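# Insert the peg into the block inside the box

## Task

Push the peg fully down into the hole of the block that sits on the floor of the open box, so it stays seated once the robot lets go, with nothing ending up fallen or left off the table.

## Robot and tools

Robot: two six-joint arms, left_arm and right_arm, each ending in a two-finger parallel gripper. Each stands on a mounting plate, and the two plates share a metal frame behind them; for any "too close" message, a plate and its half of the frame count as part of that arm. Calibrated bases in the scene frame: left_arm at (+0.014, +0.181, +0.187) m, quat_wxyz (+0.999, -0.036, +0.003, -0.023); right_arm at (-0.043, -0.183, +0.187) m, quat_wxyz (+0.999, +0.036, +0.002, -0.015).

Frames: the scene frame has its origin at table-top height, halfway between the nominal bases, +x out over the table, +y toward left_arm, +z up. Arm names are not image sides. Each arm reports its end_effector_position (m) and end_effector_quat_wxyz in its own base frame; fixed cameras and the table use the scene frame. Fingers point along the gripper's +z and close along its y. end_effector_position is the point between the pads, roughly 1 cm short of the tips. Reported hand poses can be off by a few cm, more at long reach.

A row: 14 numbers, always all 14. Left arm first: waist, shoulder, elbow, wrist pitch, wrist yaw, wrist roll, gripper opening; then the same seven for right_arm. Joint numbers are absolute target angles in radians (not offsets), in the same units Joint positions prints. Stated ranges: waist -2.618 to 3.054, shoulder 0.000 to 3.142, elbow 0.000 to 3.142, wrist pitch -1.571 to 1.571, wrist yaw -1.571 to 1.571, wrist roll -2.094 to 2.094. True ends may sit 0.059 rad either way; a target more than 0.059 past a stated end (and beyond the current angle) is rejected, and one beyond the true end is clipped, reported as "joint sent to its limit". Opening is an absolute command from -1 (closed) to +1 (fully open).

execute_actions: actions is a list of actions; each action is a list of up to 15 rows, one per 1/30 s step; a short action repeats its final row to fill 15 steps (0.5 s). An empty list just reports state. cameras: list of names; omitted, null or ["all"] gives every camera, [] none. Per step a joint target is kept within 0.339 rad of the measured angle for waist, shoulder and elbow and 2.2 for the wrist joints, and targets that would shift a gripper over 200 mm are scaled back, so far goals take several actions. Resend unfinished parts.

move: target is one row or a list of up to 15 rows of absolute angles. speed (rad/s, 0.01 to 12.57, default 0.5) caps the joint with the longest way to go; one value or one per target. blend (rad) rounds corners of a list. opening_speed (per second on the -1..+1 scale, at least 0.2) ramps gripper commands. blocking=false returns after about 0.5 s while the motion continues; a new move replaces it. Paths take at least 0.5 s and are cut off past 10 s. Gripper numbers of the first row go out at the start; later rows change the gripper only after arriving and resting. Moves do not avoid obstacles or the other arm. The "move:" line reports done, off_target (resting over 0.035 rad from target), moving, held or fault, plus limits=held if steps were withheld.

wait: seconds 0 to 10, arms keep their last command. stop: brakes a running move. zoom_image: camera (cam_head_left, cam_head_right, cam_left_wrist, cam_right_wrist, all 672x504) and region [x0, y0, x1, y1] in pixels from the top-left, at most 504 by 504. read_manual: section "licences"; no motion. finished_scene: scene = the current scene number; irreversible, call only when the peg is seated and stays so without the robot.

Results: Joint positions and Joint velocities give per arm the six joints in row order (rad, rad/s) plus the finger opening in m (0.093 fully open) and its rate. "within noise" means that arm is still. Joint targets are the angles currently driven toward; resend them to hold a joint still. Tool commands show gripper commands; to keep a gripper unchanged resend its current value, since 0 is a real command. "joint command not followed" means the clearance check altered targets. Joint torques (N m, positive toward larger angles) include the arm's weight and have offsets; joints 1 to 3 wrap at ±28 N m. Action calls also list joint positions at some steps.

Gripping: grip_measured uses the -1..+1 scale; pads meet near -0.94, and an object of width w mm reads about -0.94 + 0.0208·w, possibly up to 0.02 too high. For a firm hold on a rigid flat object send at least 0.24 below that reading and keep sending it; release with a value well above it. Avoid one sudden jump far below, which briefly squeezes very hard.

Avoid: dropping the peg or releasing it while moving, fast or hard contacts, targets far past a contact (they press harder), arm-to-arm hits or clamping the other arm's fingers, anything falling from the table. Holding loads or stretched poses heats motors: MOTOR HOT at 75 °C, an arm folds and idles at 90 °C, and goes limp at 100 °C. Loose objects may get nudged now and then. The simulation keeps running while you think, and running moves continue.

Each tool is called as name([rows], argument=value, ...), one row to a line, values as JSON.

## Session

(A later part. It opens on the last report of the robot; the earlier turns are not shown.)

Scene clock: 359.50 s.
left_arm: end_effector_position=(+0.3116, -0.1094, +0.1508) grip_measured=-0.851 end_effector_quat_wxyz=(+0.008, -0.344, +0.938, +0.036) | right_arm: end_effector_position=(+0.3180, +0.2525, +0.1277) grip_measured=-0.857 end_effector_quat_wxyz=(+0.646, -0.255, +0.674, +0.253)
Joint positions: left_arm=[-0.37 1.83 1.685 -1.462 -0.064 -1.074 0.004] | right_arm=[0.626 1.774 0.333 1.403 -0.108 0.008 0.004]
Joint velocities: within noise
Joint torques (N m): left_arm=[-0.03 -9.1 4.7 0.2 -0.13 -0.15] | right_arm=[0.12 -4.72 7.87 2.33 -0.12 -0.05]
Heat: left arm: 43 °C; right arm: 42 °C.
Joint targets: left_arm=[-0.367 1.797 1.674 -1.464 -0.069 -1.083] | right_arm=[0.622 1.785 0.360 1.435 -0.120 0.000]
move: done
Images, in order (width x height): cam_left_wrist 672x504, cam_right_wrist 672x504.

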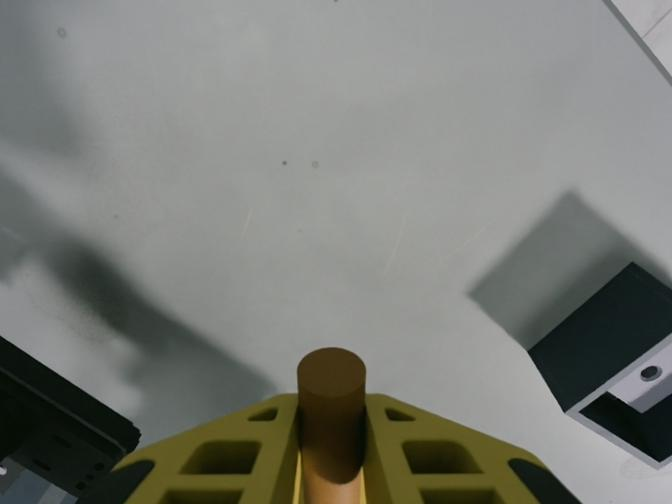

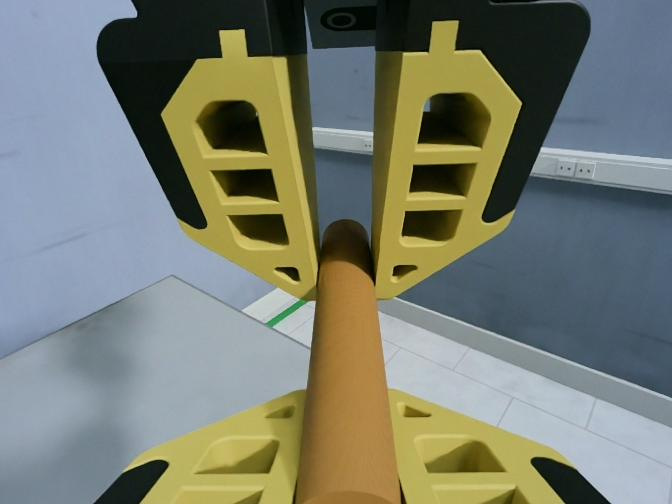

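move([
  [-0.367,1.797,1.674,-1.464,-0.069,-1.083,0.0,0.622,1.785,0.36,1.435,-0.12,0,-0.9],
  [-0.367,1.797,1.674,-1.464,-0.069,-1.083,0.0,0.622,1.785,0.36,1.435,-0.12,0,-0.9],
  [-0.367,1.45,1.674,-1.464,-0.069,-1.083,0,0.622,1.785,0.36,1.435,-0.12,0,-0.9],
  [0.4,1.45,1.674,-1.464,-0.069,-1.083,0,-0.336,2.262,2.0,-1.245,0.066,-0.42,-0.9],
], speed=0.7)

Scene clock: 376.17 s.
left_arm: end_effector_position=(+0.2669, +0.1225, +0.2591) grip_measured=-0.002 end_effector_quat_wxyz=(+0.165, -0.664, +0.729, -0.025) | right_arm: end_effector_position=(+0.4211, -0.1578, +0.0690) grip_measured=-0.857 end_effector_quat_wxyz=(+0.014, -0.035, +0.999, -0.039)
Joint positions: left_arm=[0.393 1.454 1.676 -1.462 -0.064 -1.075 0.045] | right_arm=[-0.335 2.242 1.964 -1.238 0.062 -0.408 0.004]
Joint velocities: within noise
Joint torques (N m): left_arm=[0.59 -4.21 5.56 0.9 -0.14 -0.12] | right_arm=[0.77 -10.13 10.74 0.16 0.07 -0.12]
Heat: left arm: 42 °C; right arm: 40 °C.
Joint targets: left_arm=[0.400 1.450 1.674 -1.464 -0.069 -1.083] | right_arm=[-0.336 2.262 2.000 -1.245 0.066 -0.420]
move: off_target (right_arm); right_arm: the elbow is farthest, 0.036 rad from its target

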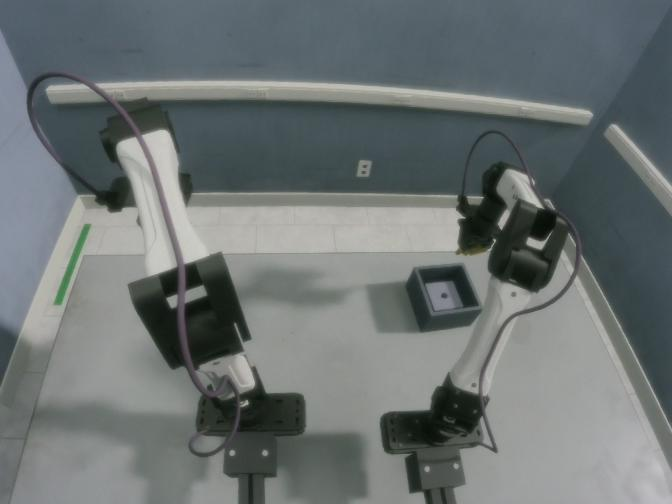

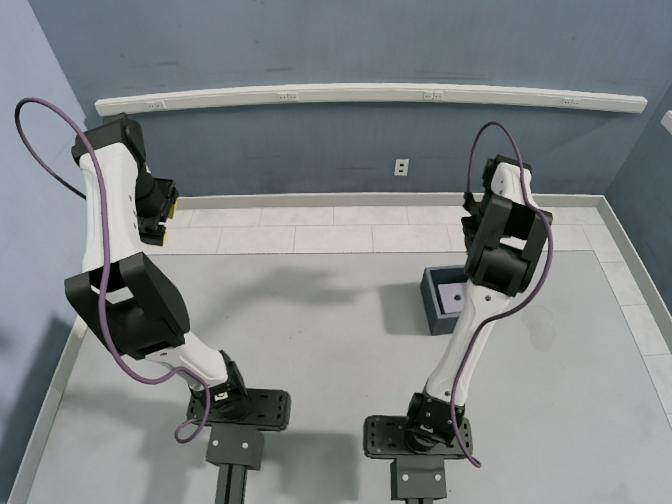

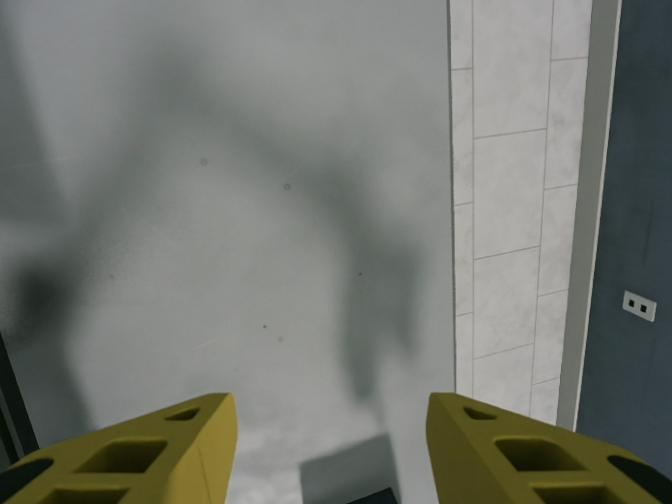

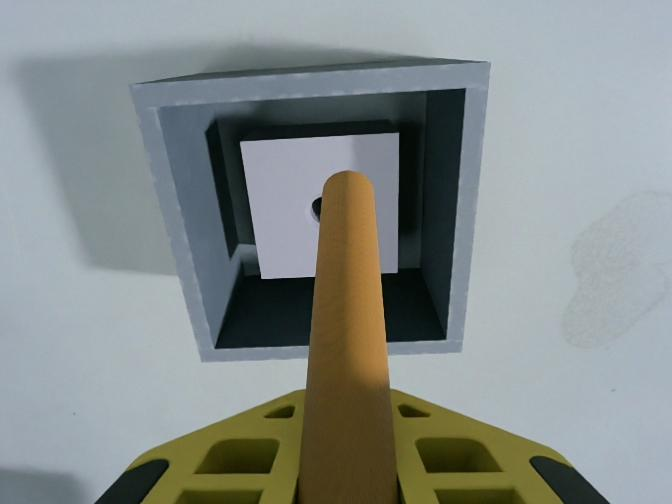

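move([
  [0.4,1.45,1.674,-1.464,-0.069,-1.083,0,-0.153,2.16,1.653,-0.962,0.46,-1.75,-0.9],
], speed=0.6)

Scene clock: 404.53 s.
left_arm: end_effector_position=(+0.2669, +0.1225, +0.2591) grip_measured=-0.002 end_effector_quat_wxyz=(+0.165, -0.664, +0.729, -0.025) | right_arm: end_effector_position=(+0.4124, -0.1410, +0.0221) grip_measured=-0.857 end_effector_quat_wxyz=(+0.169, +0.687, -0.690, +0.150)
Joint positions: left_arm=[0.393 1.454 1.676 -1.462 -0.064 -1.075 0.045] | right_arm=[-0.159 2.217 1.666 -0.973 0.454 -1.736 0.004]
Joint velocities: within noise
Joint torques (N m): left_arm=[0.58 -4.27 5.55 0.9 -0.14 -0.13] | right_arm=[1.44 -16.38 5.35 0.25 0.29 -0.13]
Heat: left arm: 38 °C; right arm: 42 °C.
Joint targets: left_arm=[0.400 1.450 1.674 -1.464 -0.069 -1.083] | right_arm=[-0.153 2.160 1.653 -0.962 0.460 -1.750]
move: off_target (right_arm); right_arm: the shoulder is farthest, 0.057 rad from its target

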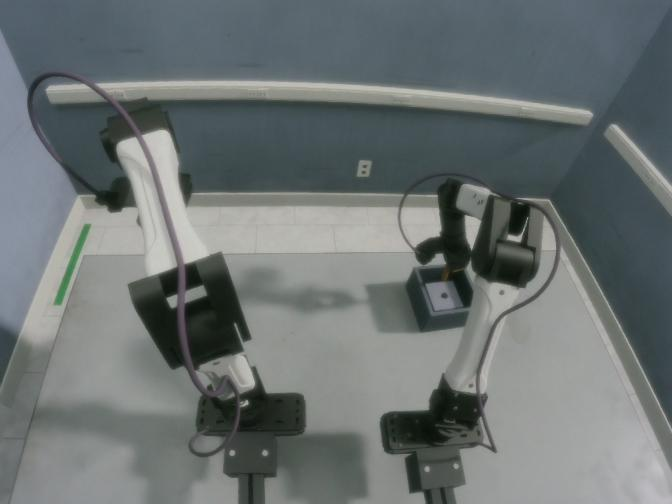

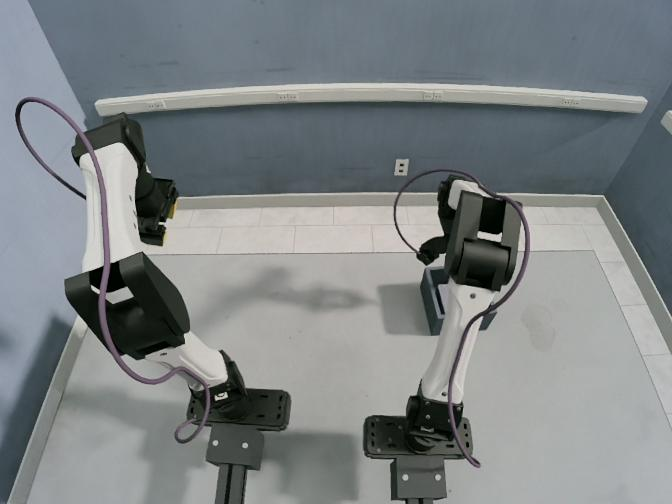

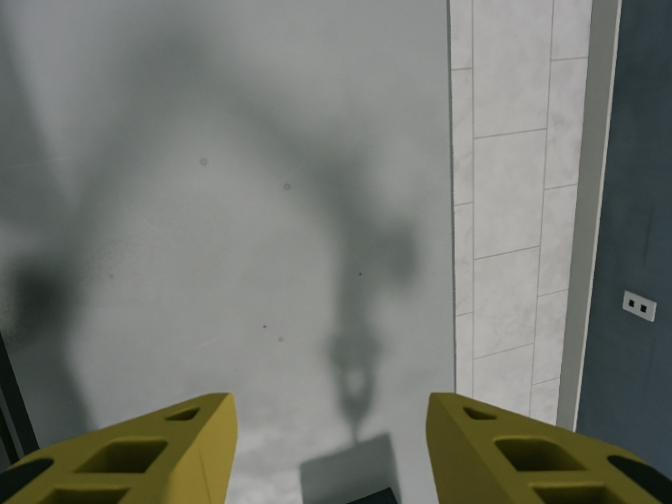

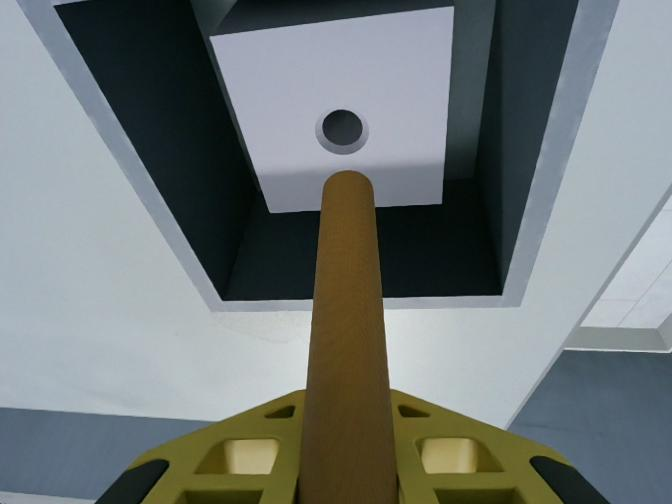

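move([
  [0.4,1.45,1.674,-1.464,-0.069,-1.083,0,-0.205,2.18,1.625,-0.96,0.465,-1.80,-0.9],
  [0.4,1.45,1.674,-1.464,-0.069,-1.083,0,-0.205,2.34,1.615,-0.774,0.465,-1.80,-0.9],
], speed=0.4, cameras=["cam_right_wrist"])

Scene clock: 431.63 s.
left_arm: end_effector_position=(+0.2669, +0.1225, +0.2591) grip_measured=-0.002 end_effector_quat_wxyz=(+0.165, -0.664, +0.729, -0.025) | right_arm: end_effector_position=(+0.4192, -0.1640, -0.0342) grip_measured=-0.857 end_effector_quat_wxyz=(+0.172, +0.686, -0.690, +0.155)
Joint positions: left_arm=[0.393 1.454 1.676 -1.462 -0.064 -1.075 0.045] | right_arm=[-0.206 2.333 1.622 -0.786 0.462 -1.787 0.004]
Joint velocities: within noise
Joint torques (N m): left_arm=[0.61 -4.23 5.56 0.9 -0.13 -0.14] | right_arm=[1.03 -11.19 5.61 0.3 0.23 -0.09]
Heat: left arm: 37 °C; right arm: 47 °C.
Joint targets: left_arm=[0.400 1.450 1.674 -1.464 -0.069 -1.083] | right_arm=[-0.205 2.340 1.615 -0.774 0.465 -1.800]
move: done
Images, in order (width x height): cam_right_wrist 672x504.

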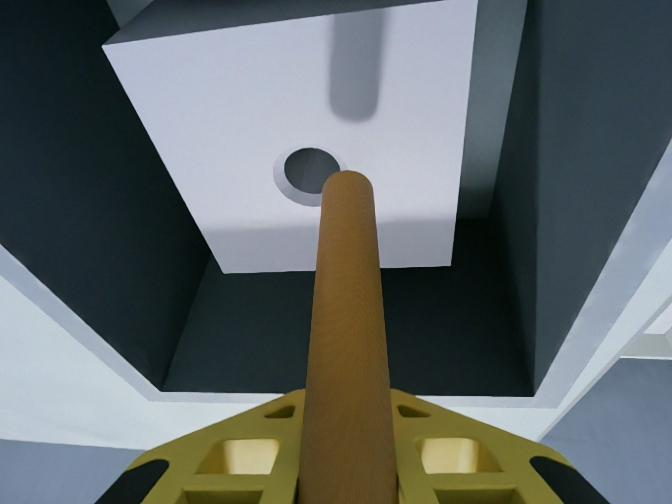

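move([
  [0.4,1.45,1.674,-1.464,-0.069,-1.083,0,-0.214,2.295,1.556,-0.76,0.465,-1.80,-0.9],
], speed=0.3, cameras=["cam_right_wrist"])

zoom_image(camera="cam_right_wrist", region=[260, 100, 460, 250])

Scene clock: 451.40 s.
left_arm: end_effector_position=(+0.2669, +0.1225, +0.2591) grip_measured=-0.002 end_effector_quat_wxyz=(+0.165, -0.664, +0.729, -0.025) | right_arm: end_effector_position=(+0.4037, -0.1608, -0.0468) grip_measured=-0.857 end_effector_quat_wxyz=(+0.183, +0.689, -0.687, +0.138)
Joint positions: left_arm=[0.393 1.454 1.676 -1.462 -0.064 -1.075 0.045] | right_arm=[-0.206 2.333 1.567 -0.772 0.462 -1.787 0.004]
Joint velocities: within noise
Joint torques (N m): left_arm=[0.58 -4.26 5.56 0.89 -0.13 -0.13] | right_arm=[-0.01 -14.86 4.85 0.24 0.27 -0.05]
Heat: left arm: 37 °C; right arm: 48 °C.
Joint targets: left_arm=[0.400 1.450 1.674 -1.464 -0.069 -1.083] | right_arm=[-0.214 2.295 1.556 -0.760 0.465 -1.800]
move: off_target (right_arm); right_arm: the shoulder is farthest, 0.038 rad from its target
Images, in order (width x height): cam_right_wrist 672x504.

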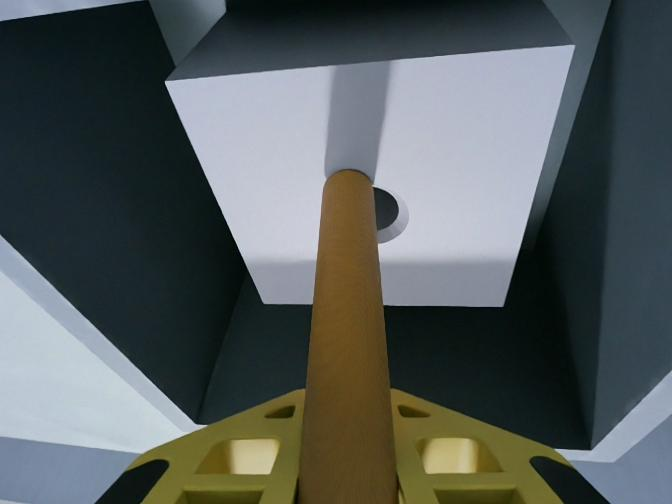

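Scaled by 2.520.

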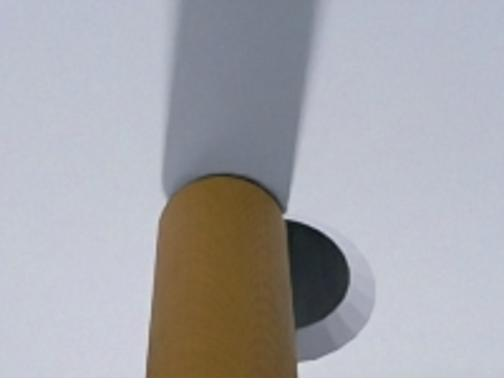

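move([
  [0.4,1.45,1.674,-1.464,-0.069,-1.083,0,-0.214,2.24,1.59,-0.85,0.465,-1.80,-0.9],
], speed=0.3, cameras=["cam_right_wrist"])

Scene clock: 457.77 s.
left_arm: end_effector_position=(+0.2669, +0.1225, +0.2591) grip_measured=-0.002 end_effector_quat_wxyz=(+0.165, -0.664, +0.729, -0.025) | right_arm: end_effector_position=(+0.3958, -0.1591, -0.0293) grip_measured=-0.857 end_effector_quat_wxyz=(+0.189, +0.691, -0.686, +0.129)
Joint positions: left_arm=[0.393 1.454 1.676 -1.462 -0.064 -1.075 0.045] | right_arm=[-0.206 2.289 1.567 -0.838 0.462 -1.787 0.004]
Joint velocities: within noise
Joint torques (N m): left_arm=[0.59 -4.26 5.56 0.89 -0.15 -0.13] | right_arm=[0.14 -15.65 8.44 -0.04 0.25 -0.12]
Heat: left arm: 36 °C; right arm: 49 °C.
Joint targets: left_arm=[0.400 1.450 1.674 -1.464 -0.069 -1.083] | right_arm=[-0.214 2.240 1.590 -0.850 0.465 -1.800]
move: off_target (right_arm); right_arm: the shoulder is farthest, 0.049 rad from its target
Images, in order (width x height): cam_right_wrist 672x504.

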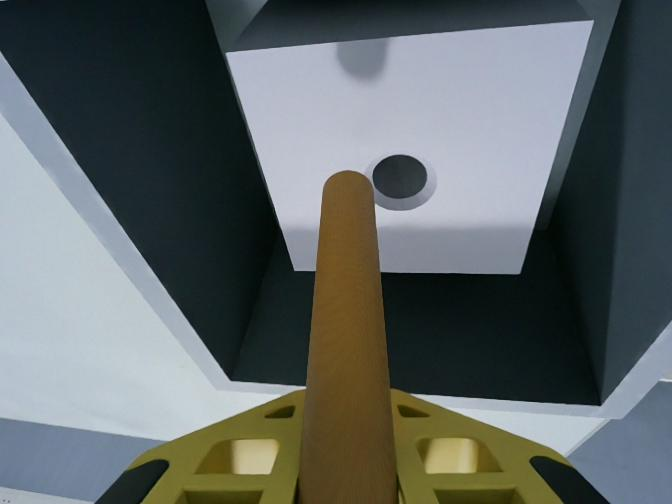

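move([
  [0.4,1.45,1.674,-1.464,-0.069,-1.083,0,-0.228,2.22,1.63,-0.90,0.465,-1.80,-0.9],
  [0.4,1.45,1.674,-1.464,-0.069,-1.083,0,-0.228,2.318,1.62,-0.83,0.465,-1.80,-0.9],
], speed=0.3, cameras=["cam_right_wrist"])

Scene clock: 470.43 s.
left_arm: end_effector_position=(+0.2669, +0.1225, +0.2591) grip_measured=-0.002 end_effector_quat_wxyz=(+0.165, -0.664, +0.729, -0.025) | right_arm: end_effector_position=(+0.4008, -0.1677, -0.0281) grip_measured=-0.857 end_effector_quat_wxyz=(+0.187, +0.684, -0.692, +0.133)
Joint positions: left_arm=[0.393 1.454 1.676 -1.462 -0.064 -1.075 0.045] | right_arm=[-0.223 2.305 1.6 -0.841 0.462 -1.787 0.004]
Joint velocities: within noise
Joint torques (N m): left_arm=[0.61 -4.23 5.57 0.89 -0.14 -0.13] | right_arm=[0.39 -10.26 8.34 0.23 0.27 -0.11]
Heat: left arm: 36 °C; right arm: 51 °C.
Joint targets: left_arm=[0.400 1.450 1.674 -1.464 -0.069 -1.083] | right_arm=[-0.228 2.318 1.620 -0.830 0.465 -1.800]
move: done
Images, in order (width x height): cam_right_wrist 672x504.

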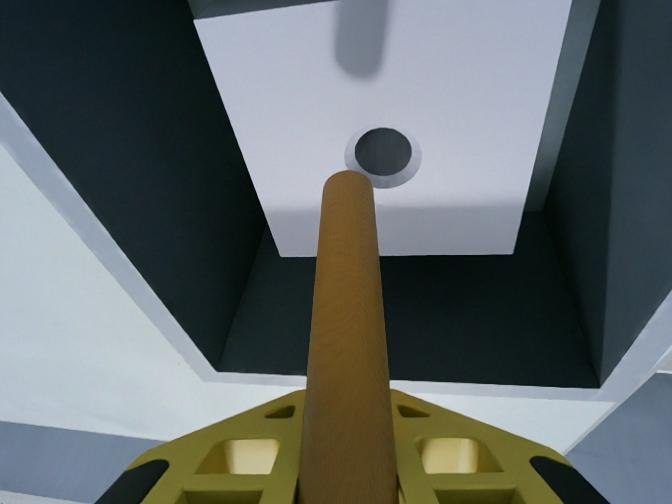

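move([
  [0.4,1.45,1.674,-1.464,-0.069,-1.083,0,-0.228,2.362,1.638,-0.774,0.465,-1.80,-0.9],
], speed=0.3, cameras=["cam_right_wrist"])

Scene clock: 476.70 s.
left_arm: end_effector_position=(+0.2669, +0.1225, +0.2591) grip_measured=-0.002 end_effector_quat_wxyz=(+0.165, -0.664, +0.729, -0.025) | right_arm: end_effector_position=(+0.4089, -0.1695, -0.0440) grip_measured=-0.857 end_effector_quat_wxyz=(+0.182, +0.682, -0.694, +0.141)
Joint positions: left_arm=[0.393 1.454 1.676 -1.462 -0.064 -1.075 0.045] | right_arm=[-0.223 2.348 1.606 -0.785 0.462 -1.787 0.004]
Joint velocities: within noise
Joint torques (N m): left_arm=[0.58 -4.25 5.56 0.9 -0.15 -0.11] | right_arm=[0.49 -10.44 9.43 0.29 0.21 -0.09]
Heat: left arm: 36 °C; right arm: 51 °C.
Joint targets: left_arm=[0.400 1.450 1.674 -1.464 -0.069 -1.083] | right_arm=[-0.228 2.362 1.638 -0.774 0.465 -1.800]
move: done
Images, in order (width x height): cam_right_wrist 672x504.

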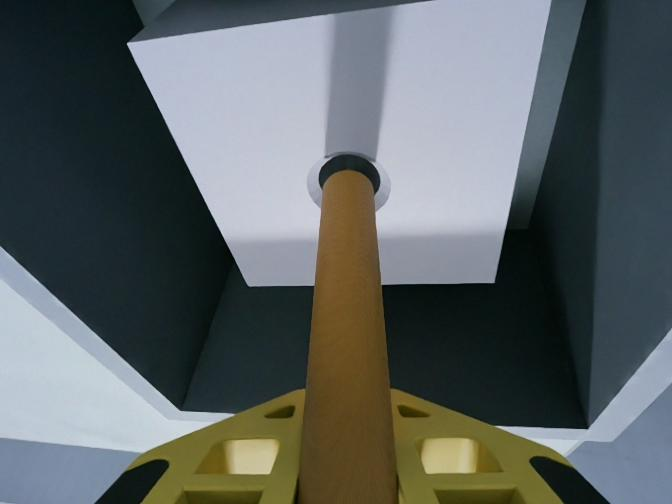

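move([
  [0.4,1.45,1.674,-1.464,-0.069,-1.083,0,-0.228,2.4,1.617,-0.715,0.465,-1.80,-0.9],
], speed=0.1, cameras=["cam_right_wrist"])

Scene clock: 481.23 s.
left_arm: end_effector_position=(+0.2669, +0.1225, +0.2591) grip_measured=-0.002 end_effector_quat_wxyz=(+0.165, -0.664, +0.729, -0.025) | right_arm: end_effector_position=(+0.4114, -0.1711, -0.0583) grip_measured=-0.857 end_effector_quat_wxyz=(+0.184, +0.682, -0.693, +0.143)
Joint positions: left_arm=[0.393 1.454 1.676 -1.462 -0.064 -1.075 0.045] | right_arm=[-0.223 2.384 1.606 -0.746 0.468 -1.789 0.004]
Joint velocities: within noise
Joint torques (N m): left_arm=[0.62 -4.26 5.53 0.9 -0.14 -0.13] | right_arm=[0.46 -10.36 6.99 0.49 0.22 -0.11]
Heat: left arm: 36 °C; right arm: 51 °C.
Joint targets: left_arm=[0.400 1.450 1.674 -1.464 -0.069 -1.083] | right_arm=[-0.228 2.400 1.617 -0.715 0.465 -1.800]
move: done
Images, in order (width x height): cam_right_wrist 672x504.

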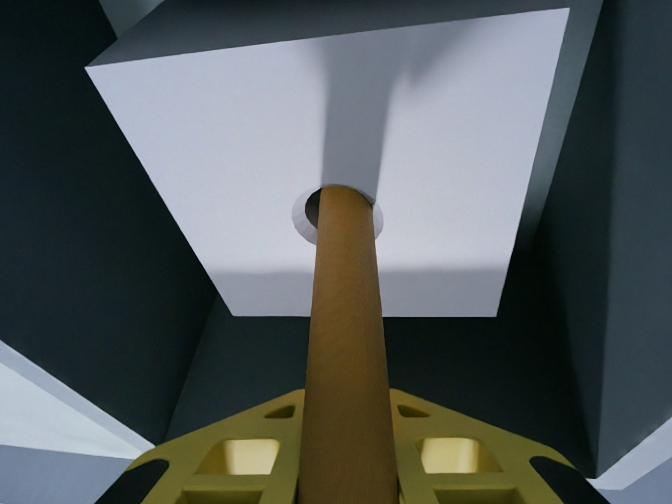

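move([
  [0.4,1.45,1.674,-1.464,-0.069,-1.083,0,-0.228,2.418,1.572,-0.675,0.465,-1.80,-0.9],
], speed=0.1, cameras=["cam_right_wrist"])

Scene clock: 485.97 s.
left_arm: end_effector_position=(+0.2669, +0.1225, +0.2591) grip_measured=-0.002 end_effector_quat_wxyz=(+0.165, -0.664, +0.729, -0.025) | right_arm: end_effector_position=(+0.4096, -0.1714, -0.0701) grip_measured=-0.857 end_effector_quat_wxyz=(+0.185, +0.682, -0.693, +0.146)
Joint positions: left_arm=[0.393 1.454 1.676 -1.462 -0.064 -1.075 0.045] | right_arm=[-0.223 2.402 1.583 -0.702 0.473 -1.79 0.004]
Joint velocities: within noise
Joint torques (N m): left_arm=[0.54 -4.23 5.57 0.9 -0.13 -0.11] | right_arm=[0.39 -10.28 4.83 0.42 0.17 -0.06]
Heat: left arm: 36 °C; right arm: 50 °C.
Joint targets: left_arm=[0.400 1.450 1.674 -1.464 -0.069 -1.083] | right_arm=[-0.228 2.418 1.572 -0.675 0.465 -1.800]
move: done
Images, in order (width x height): cam_right_wrist 672x504.

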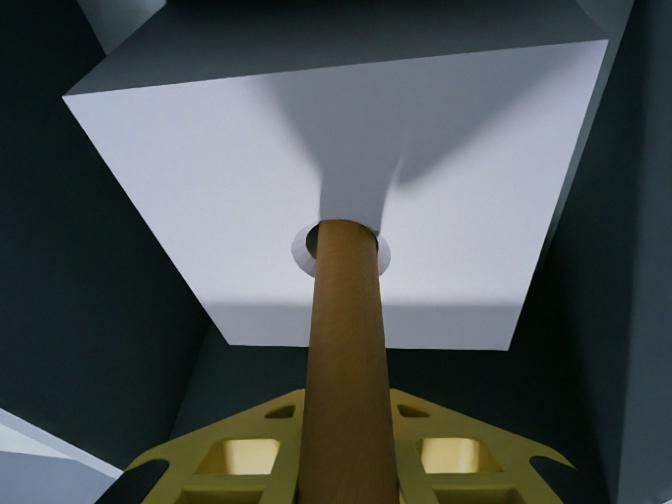

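move([
  [0.4,1.45,1.674,-1.464,-0.069,-1.083,0,-0.228,2.418,1.572,-0.675,0.465,-1.80,-0.4],
  [0.4,1.45,1.674,-1.464,-0.069,-1.083,0,-0.228,2.418,1.572,-0.675,0.465,-1.80,-0.1],
], opening_speed=0.5, cameras=["cam_right_wrist"])

Scene clock: 494.67 s.
left_arm: end_effector_position=(+0.2669, +0.1225, +0.2591) grip_measured=-0.002 end_effector_quat_wxyz=(+0.165, -0.664, +0.729, -0.025) | right_arm: end_effector_position=(+0.4129, -0.1723, -0.0698) grip_measured=-0.102 end_effector_quat_wxyz=(+0.181, +0.680, -0.694, +0.152)
Joint positions: left_arm=[0.393 1.454 1.676 -1.462 -0.064 -1.075 0.045] | right_arm=[-0.223 2.402 1.583 -0.687 0.474 -1.79 0.04]
Joint velocities: within noise
Joint torques (N m): left_arm=[0.55 -4.27 5.52 0.89 -0.13 -0.13] | right_arm=[0.4 -10.37 4.89 0.29 0.12 -0.08]
Heat: left arm: 36 °C; right arm: 48 °C.
Joint targets: left_arm=[0.400 1.450 1.674 -1.464 -0.069 -1.083] | right_arm=[-0.228 2.418 1.572 -0.675 0.465 -1.800]
move: done
Images, in order (width x height): cam_right_wrist 672x504.

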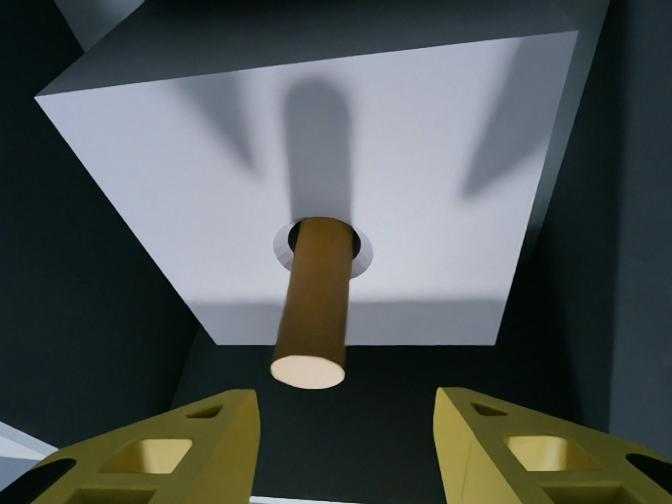

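move([
  [0.4,1.45,1.674,-1.464,-0.069,-1.083,0,-0.228,2.1,1.572,-0.675,0.465,-1.80,0],
], speed=0.6, cameras=["cam_right_wrist","cam_head_left"])

zoom_image(camera="cam_head_left", region=[380, 240, 500, 340])

Scene clock: 500.33 s.
left_arm: end_effector_position=(+0.2669, +0.1225, +0.2591) grip_measured=-0.002 end_effector_quat_wxyz=(+0.165, -0.664, +0.729, -0.025) | right_arm: end_effector_position=(+0.4461, -0.1796, +0.0498) grip_measured=-0.002 end_effector_quat_wxyz=(+0.106, +0.648, -0.707, +0.263)
Joint positions: left_arm=[0.393 1.454 1.676 -1.462 -0.064 -1.075 0.045] | right_arm=[-0.223 2.127 1.577 -0.678 0.472 -1.79 0.045]
Joint velocities: within noise
Joint torques (N m): left_arm=[0.61 -4.26 5.53 0.89 -0.13 -0.13] | right_arm=[0.53 -13.46 6.79 0.75 0.18 -0.03]
Heat: left arm: 36 °C; right arm: 48 °C.
Joint targets: left_arm=[0.400 1.450 1.674 -1.464 -0.069 -1.083] | right_arm=[-0.228 2.100 1.572 -0.675 0.465 -1.800]
move: done
Images, in order (width x height): cam_head_left 672x504, cam_right_wrist 672x504.

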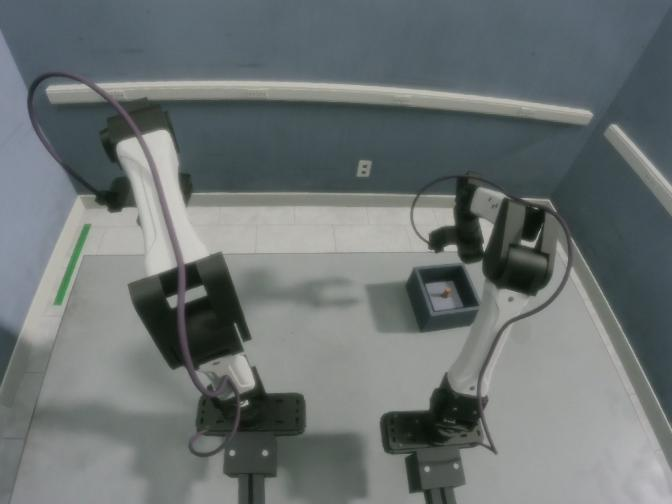

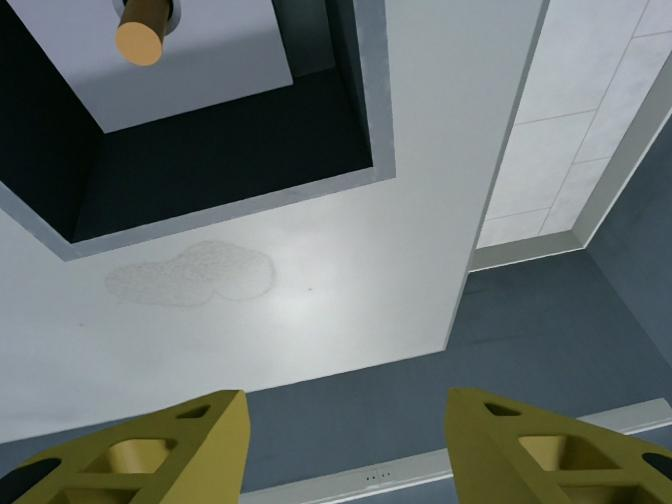

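Scaled by 4.200.

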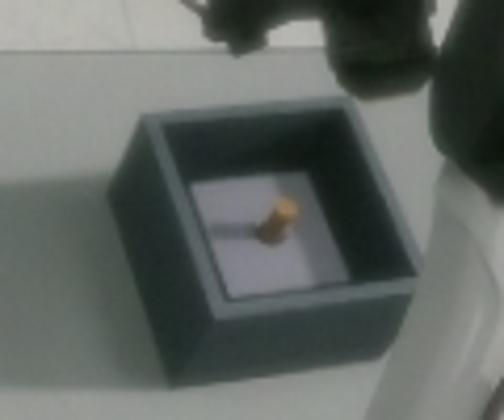

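finished_scene(scene=1)

The scene is finished: the task was done.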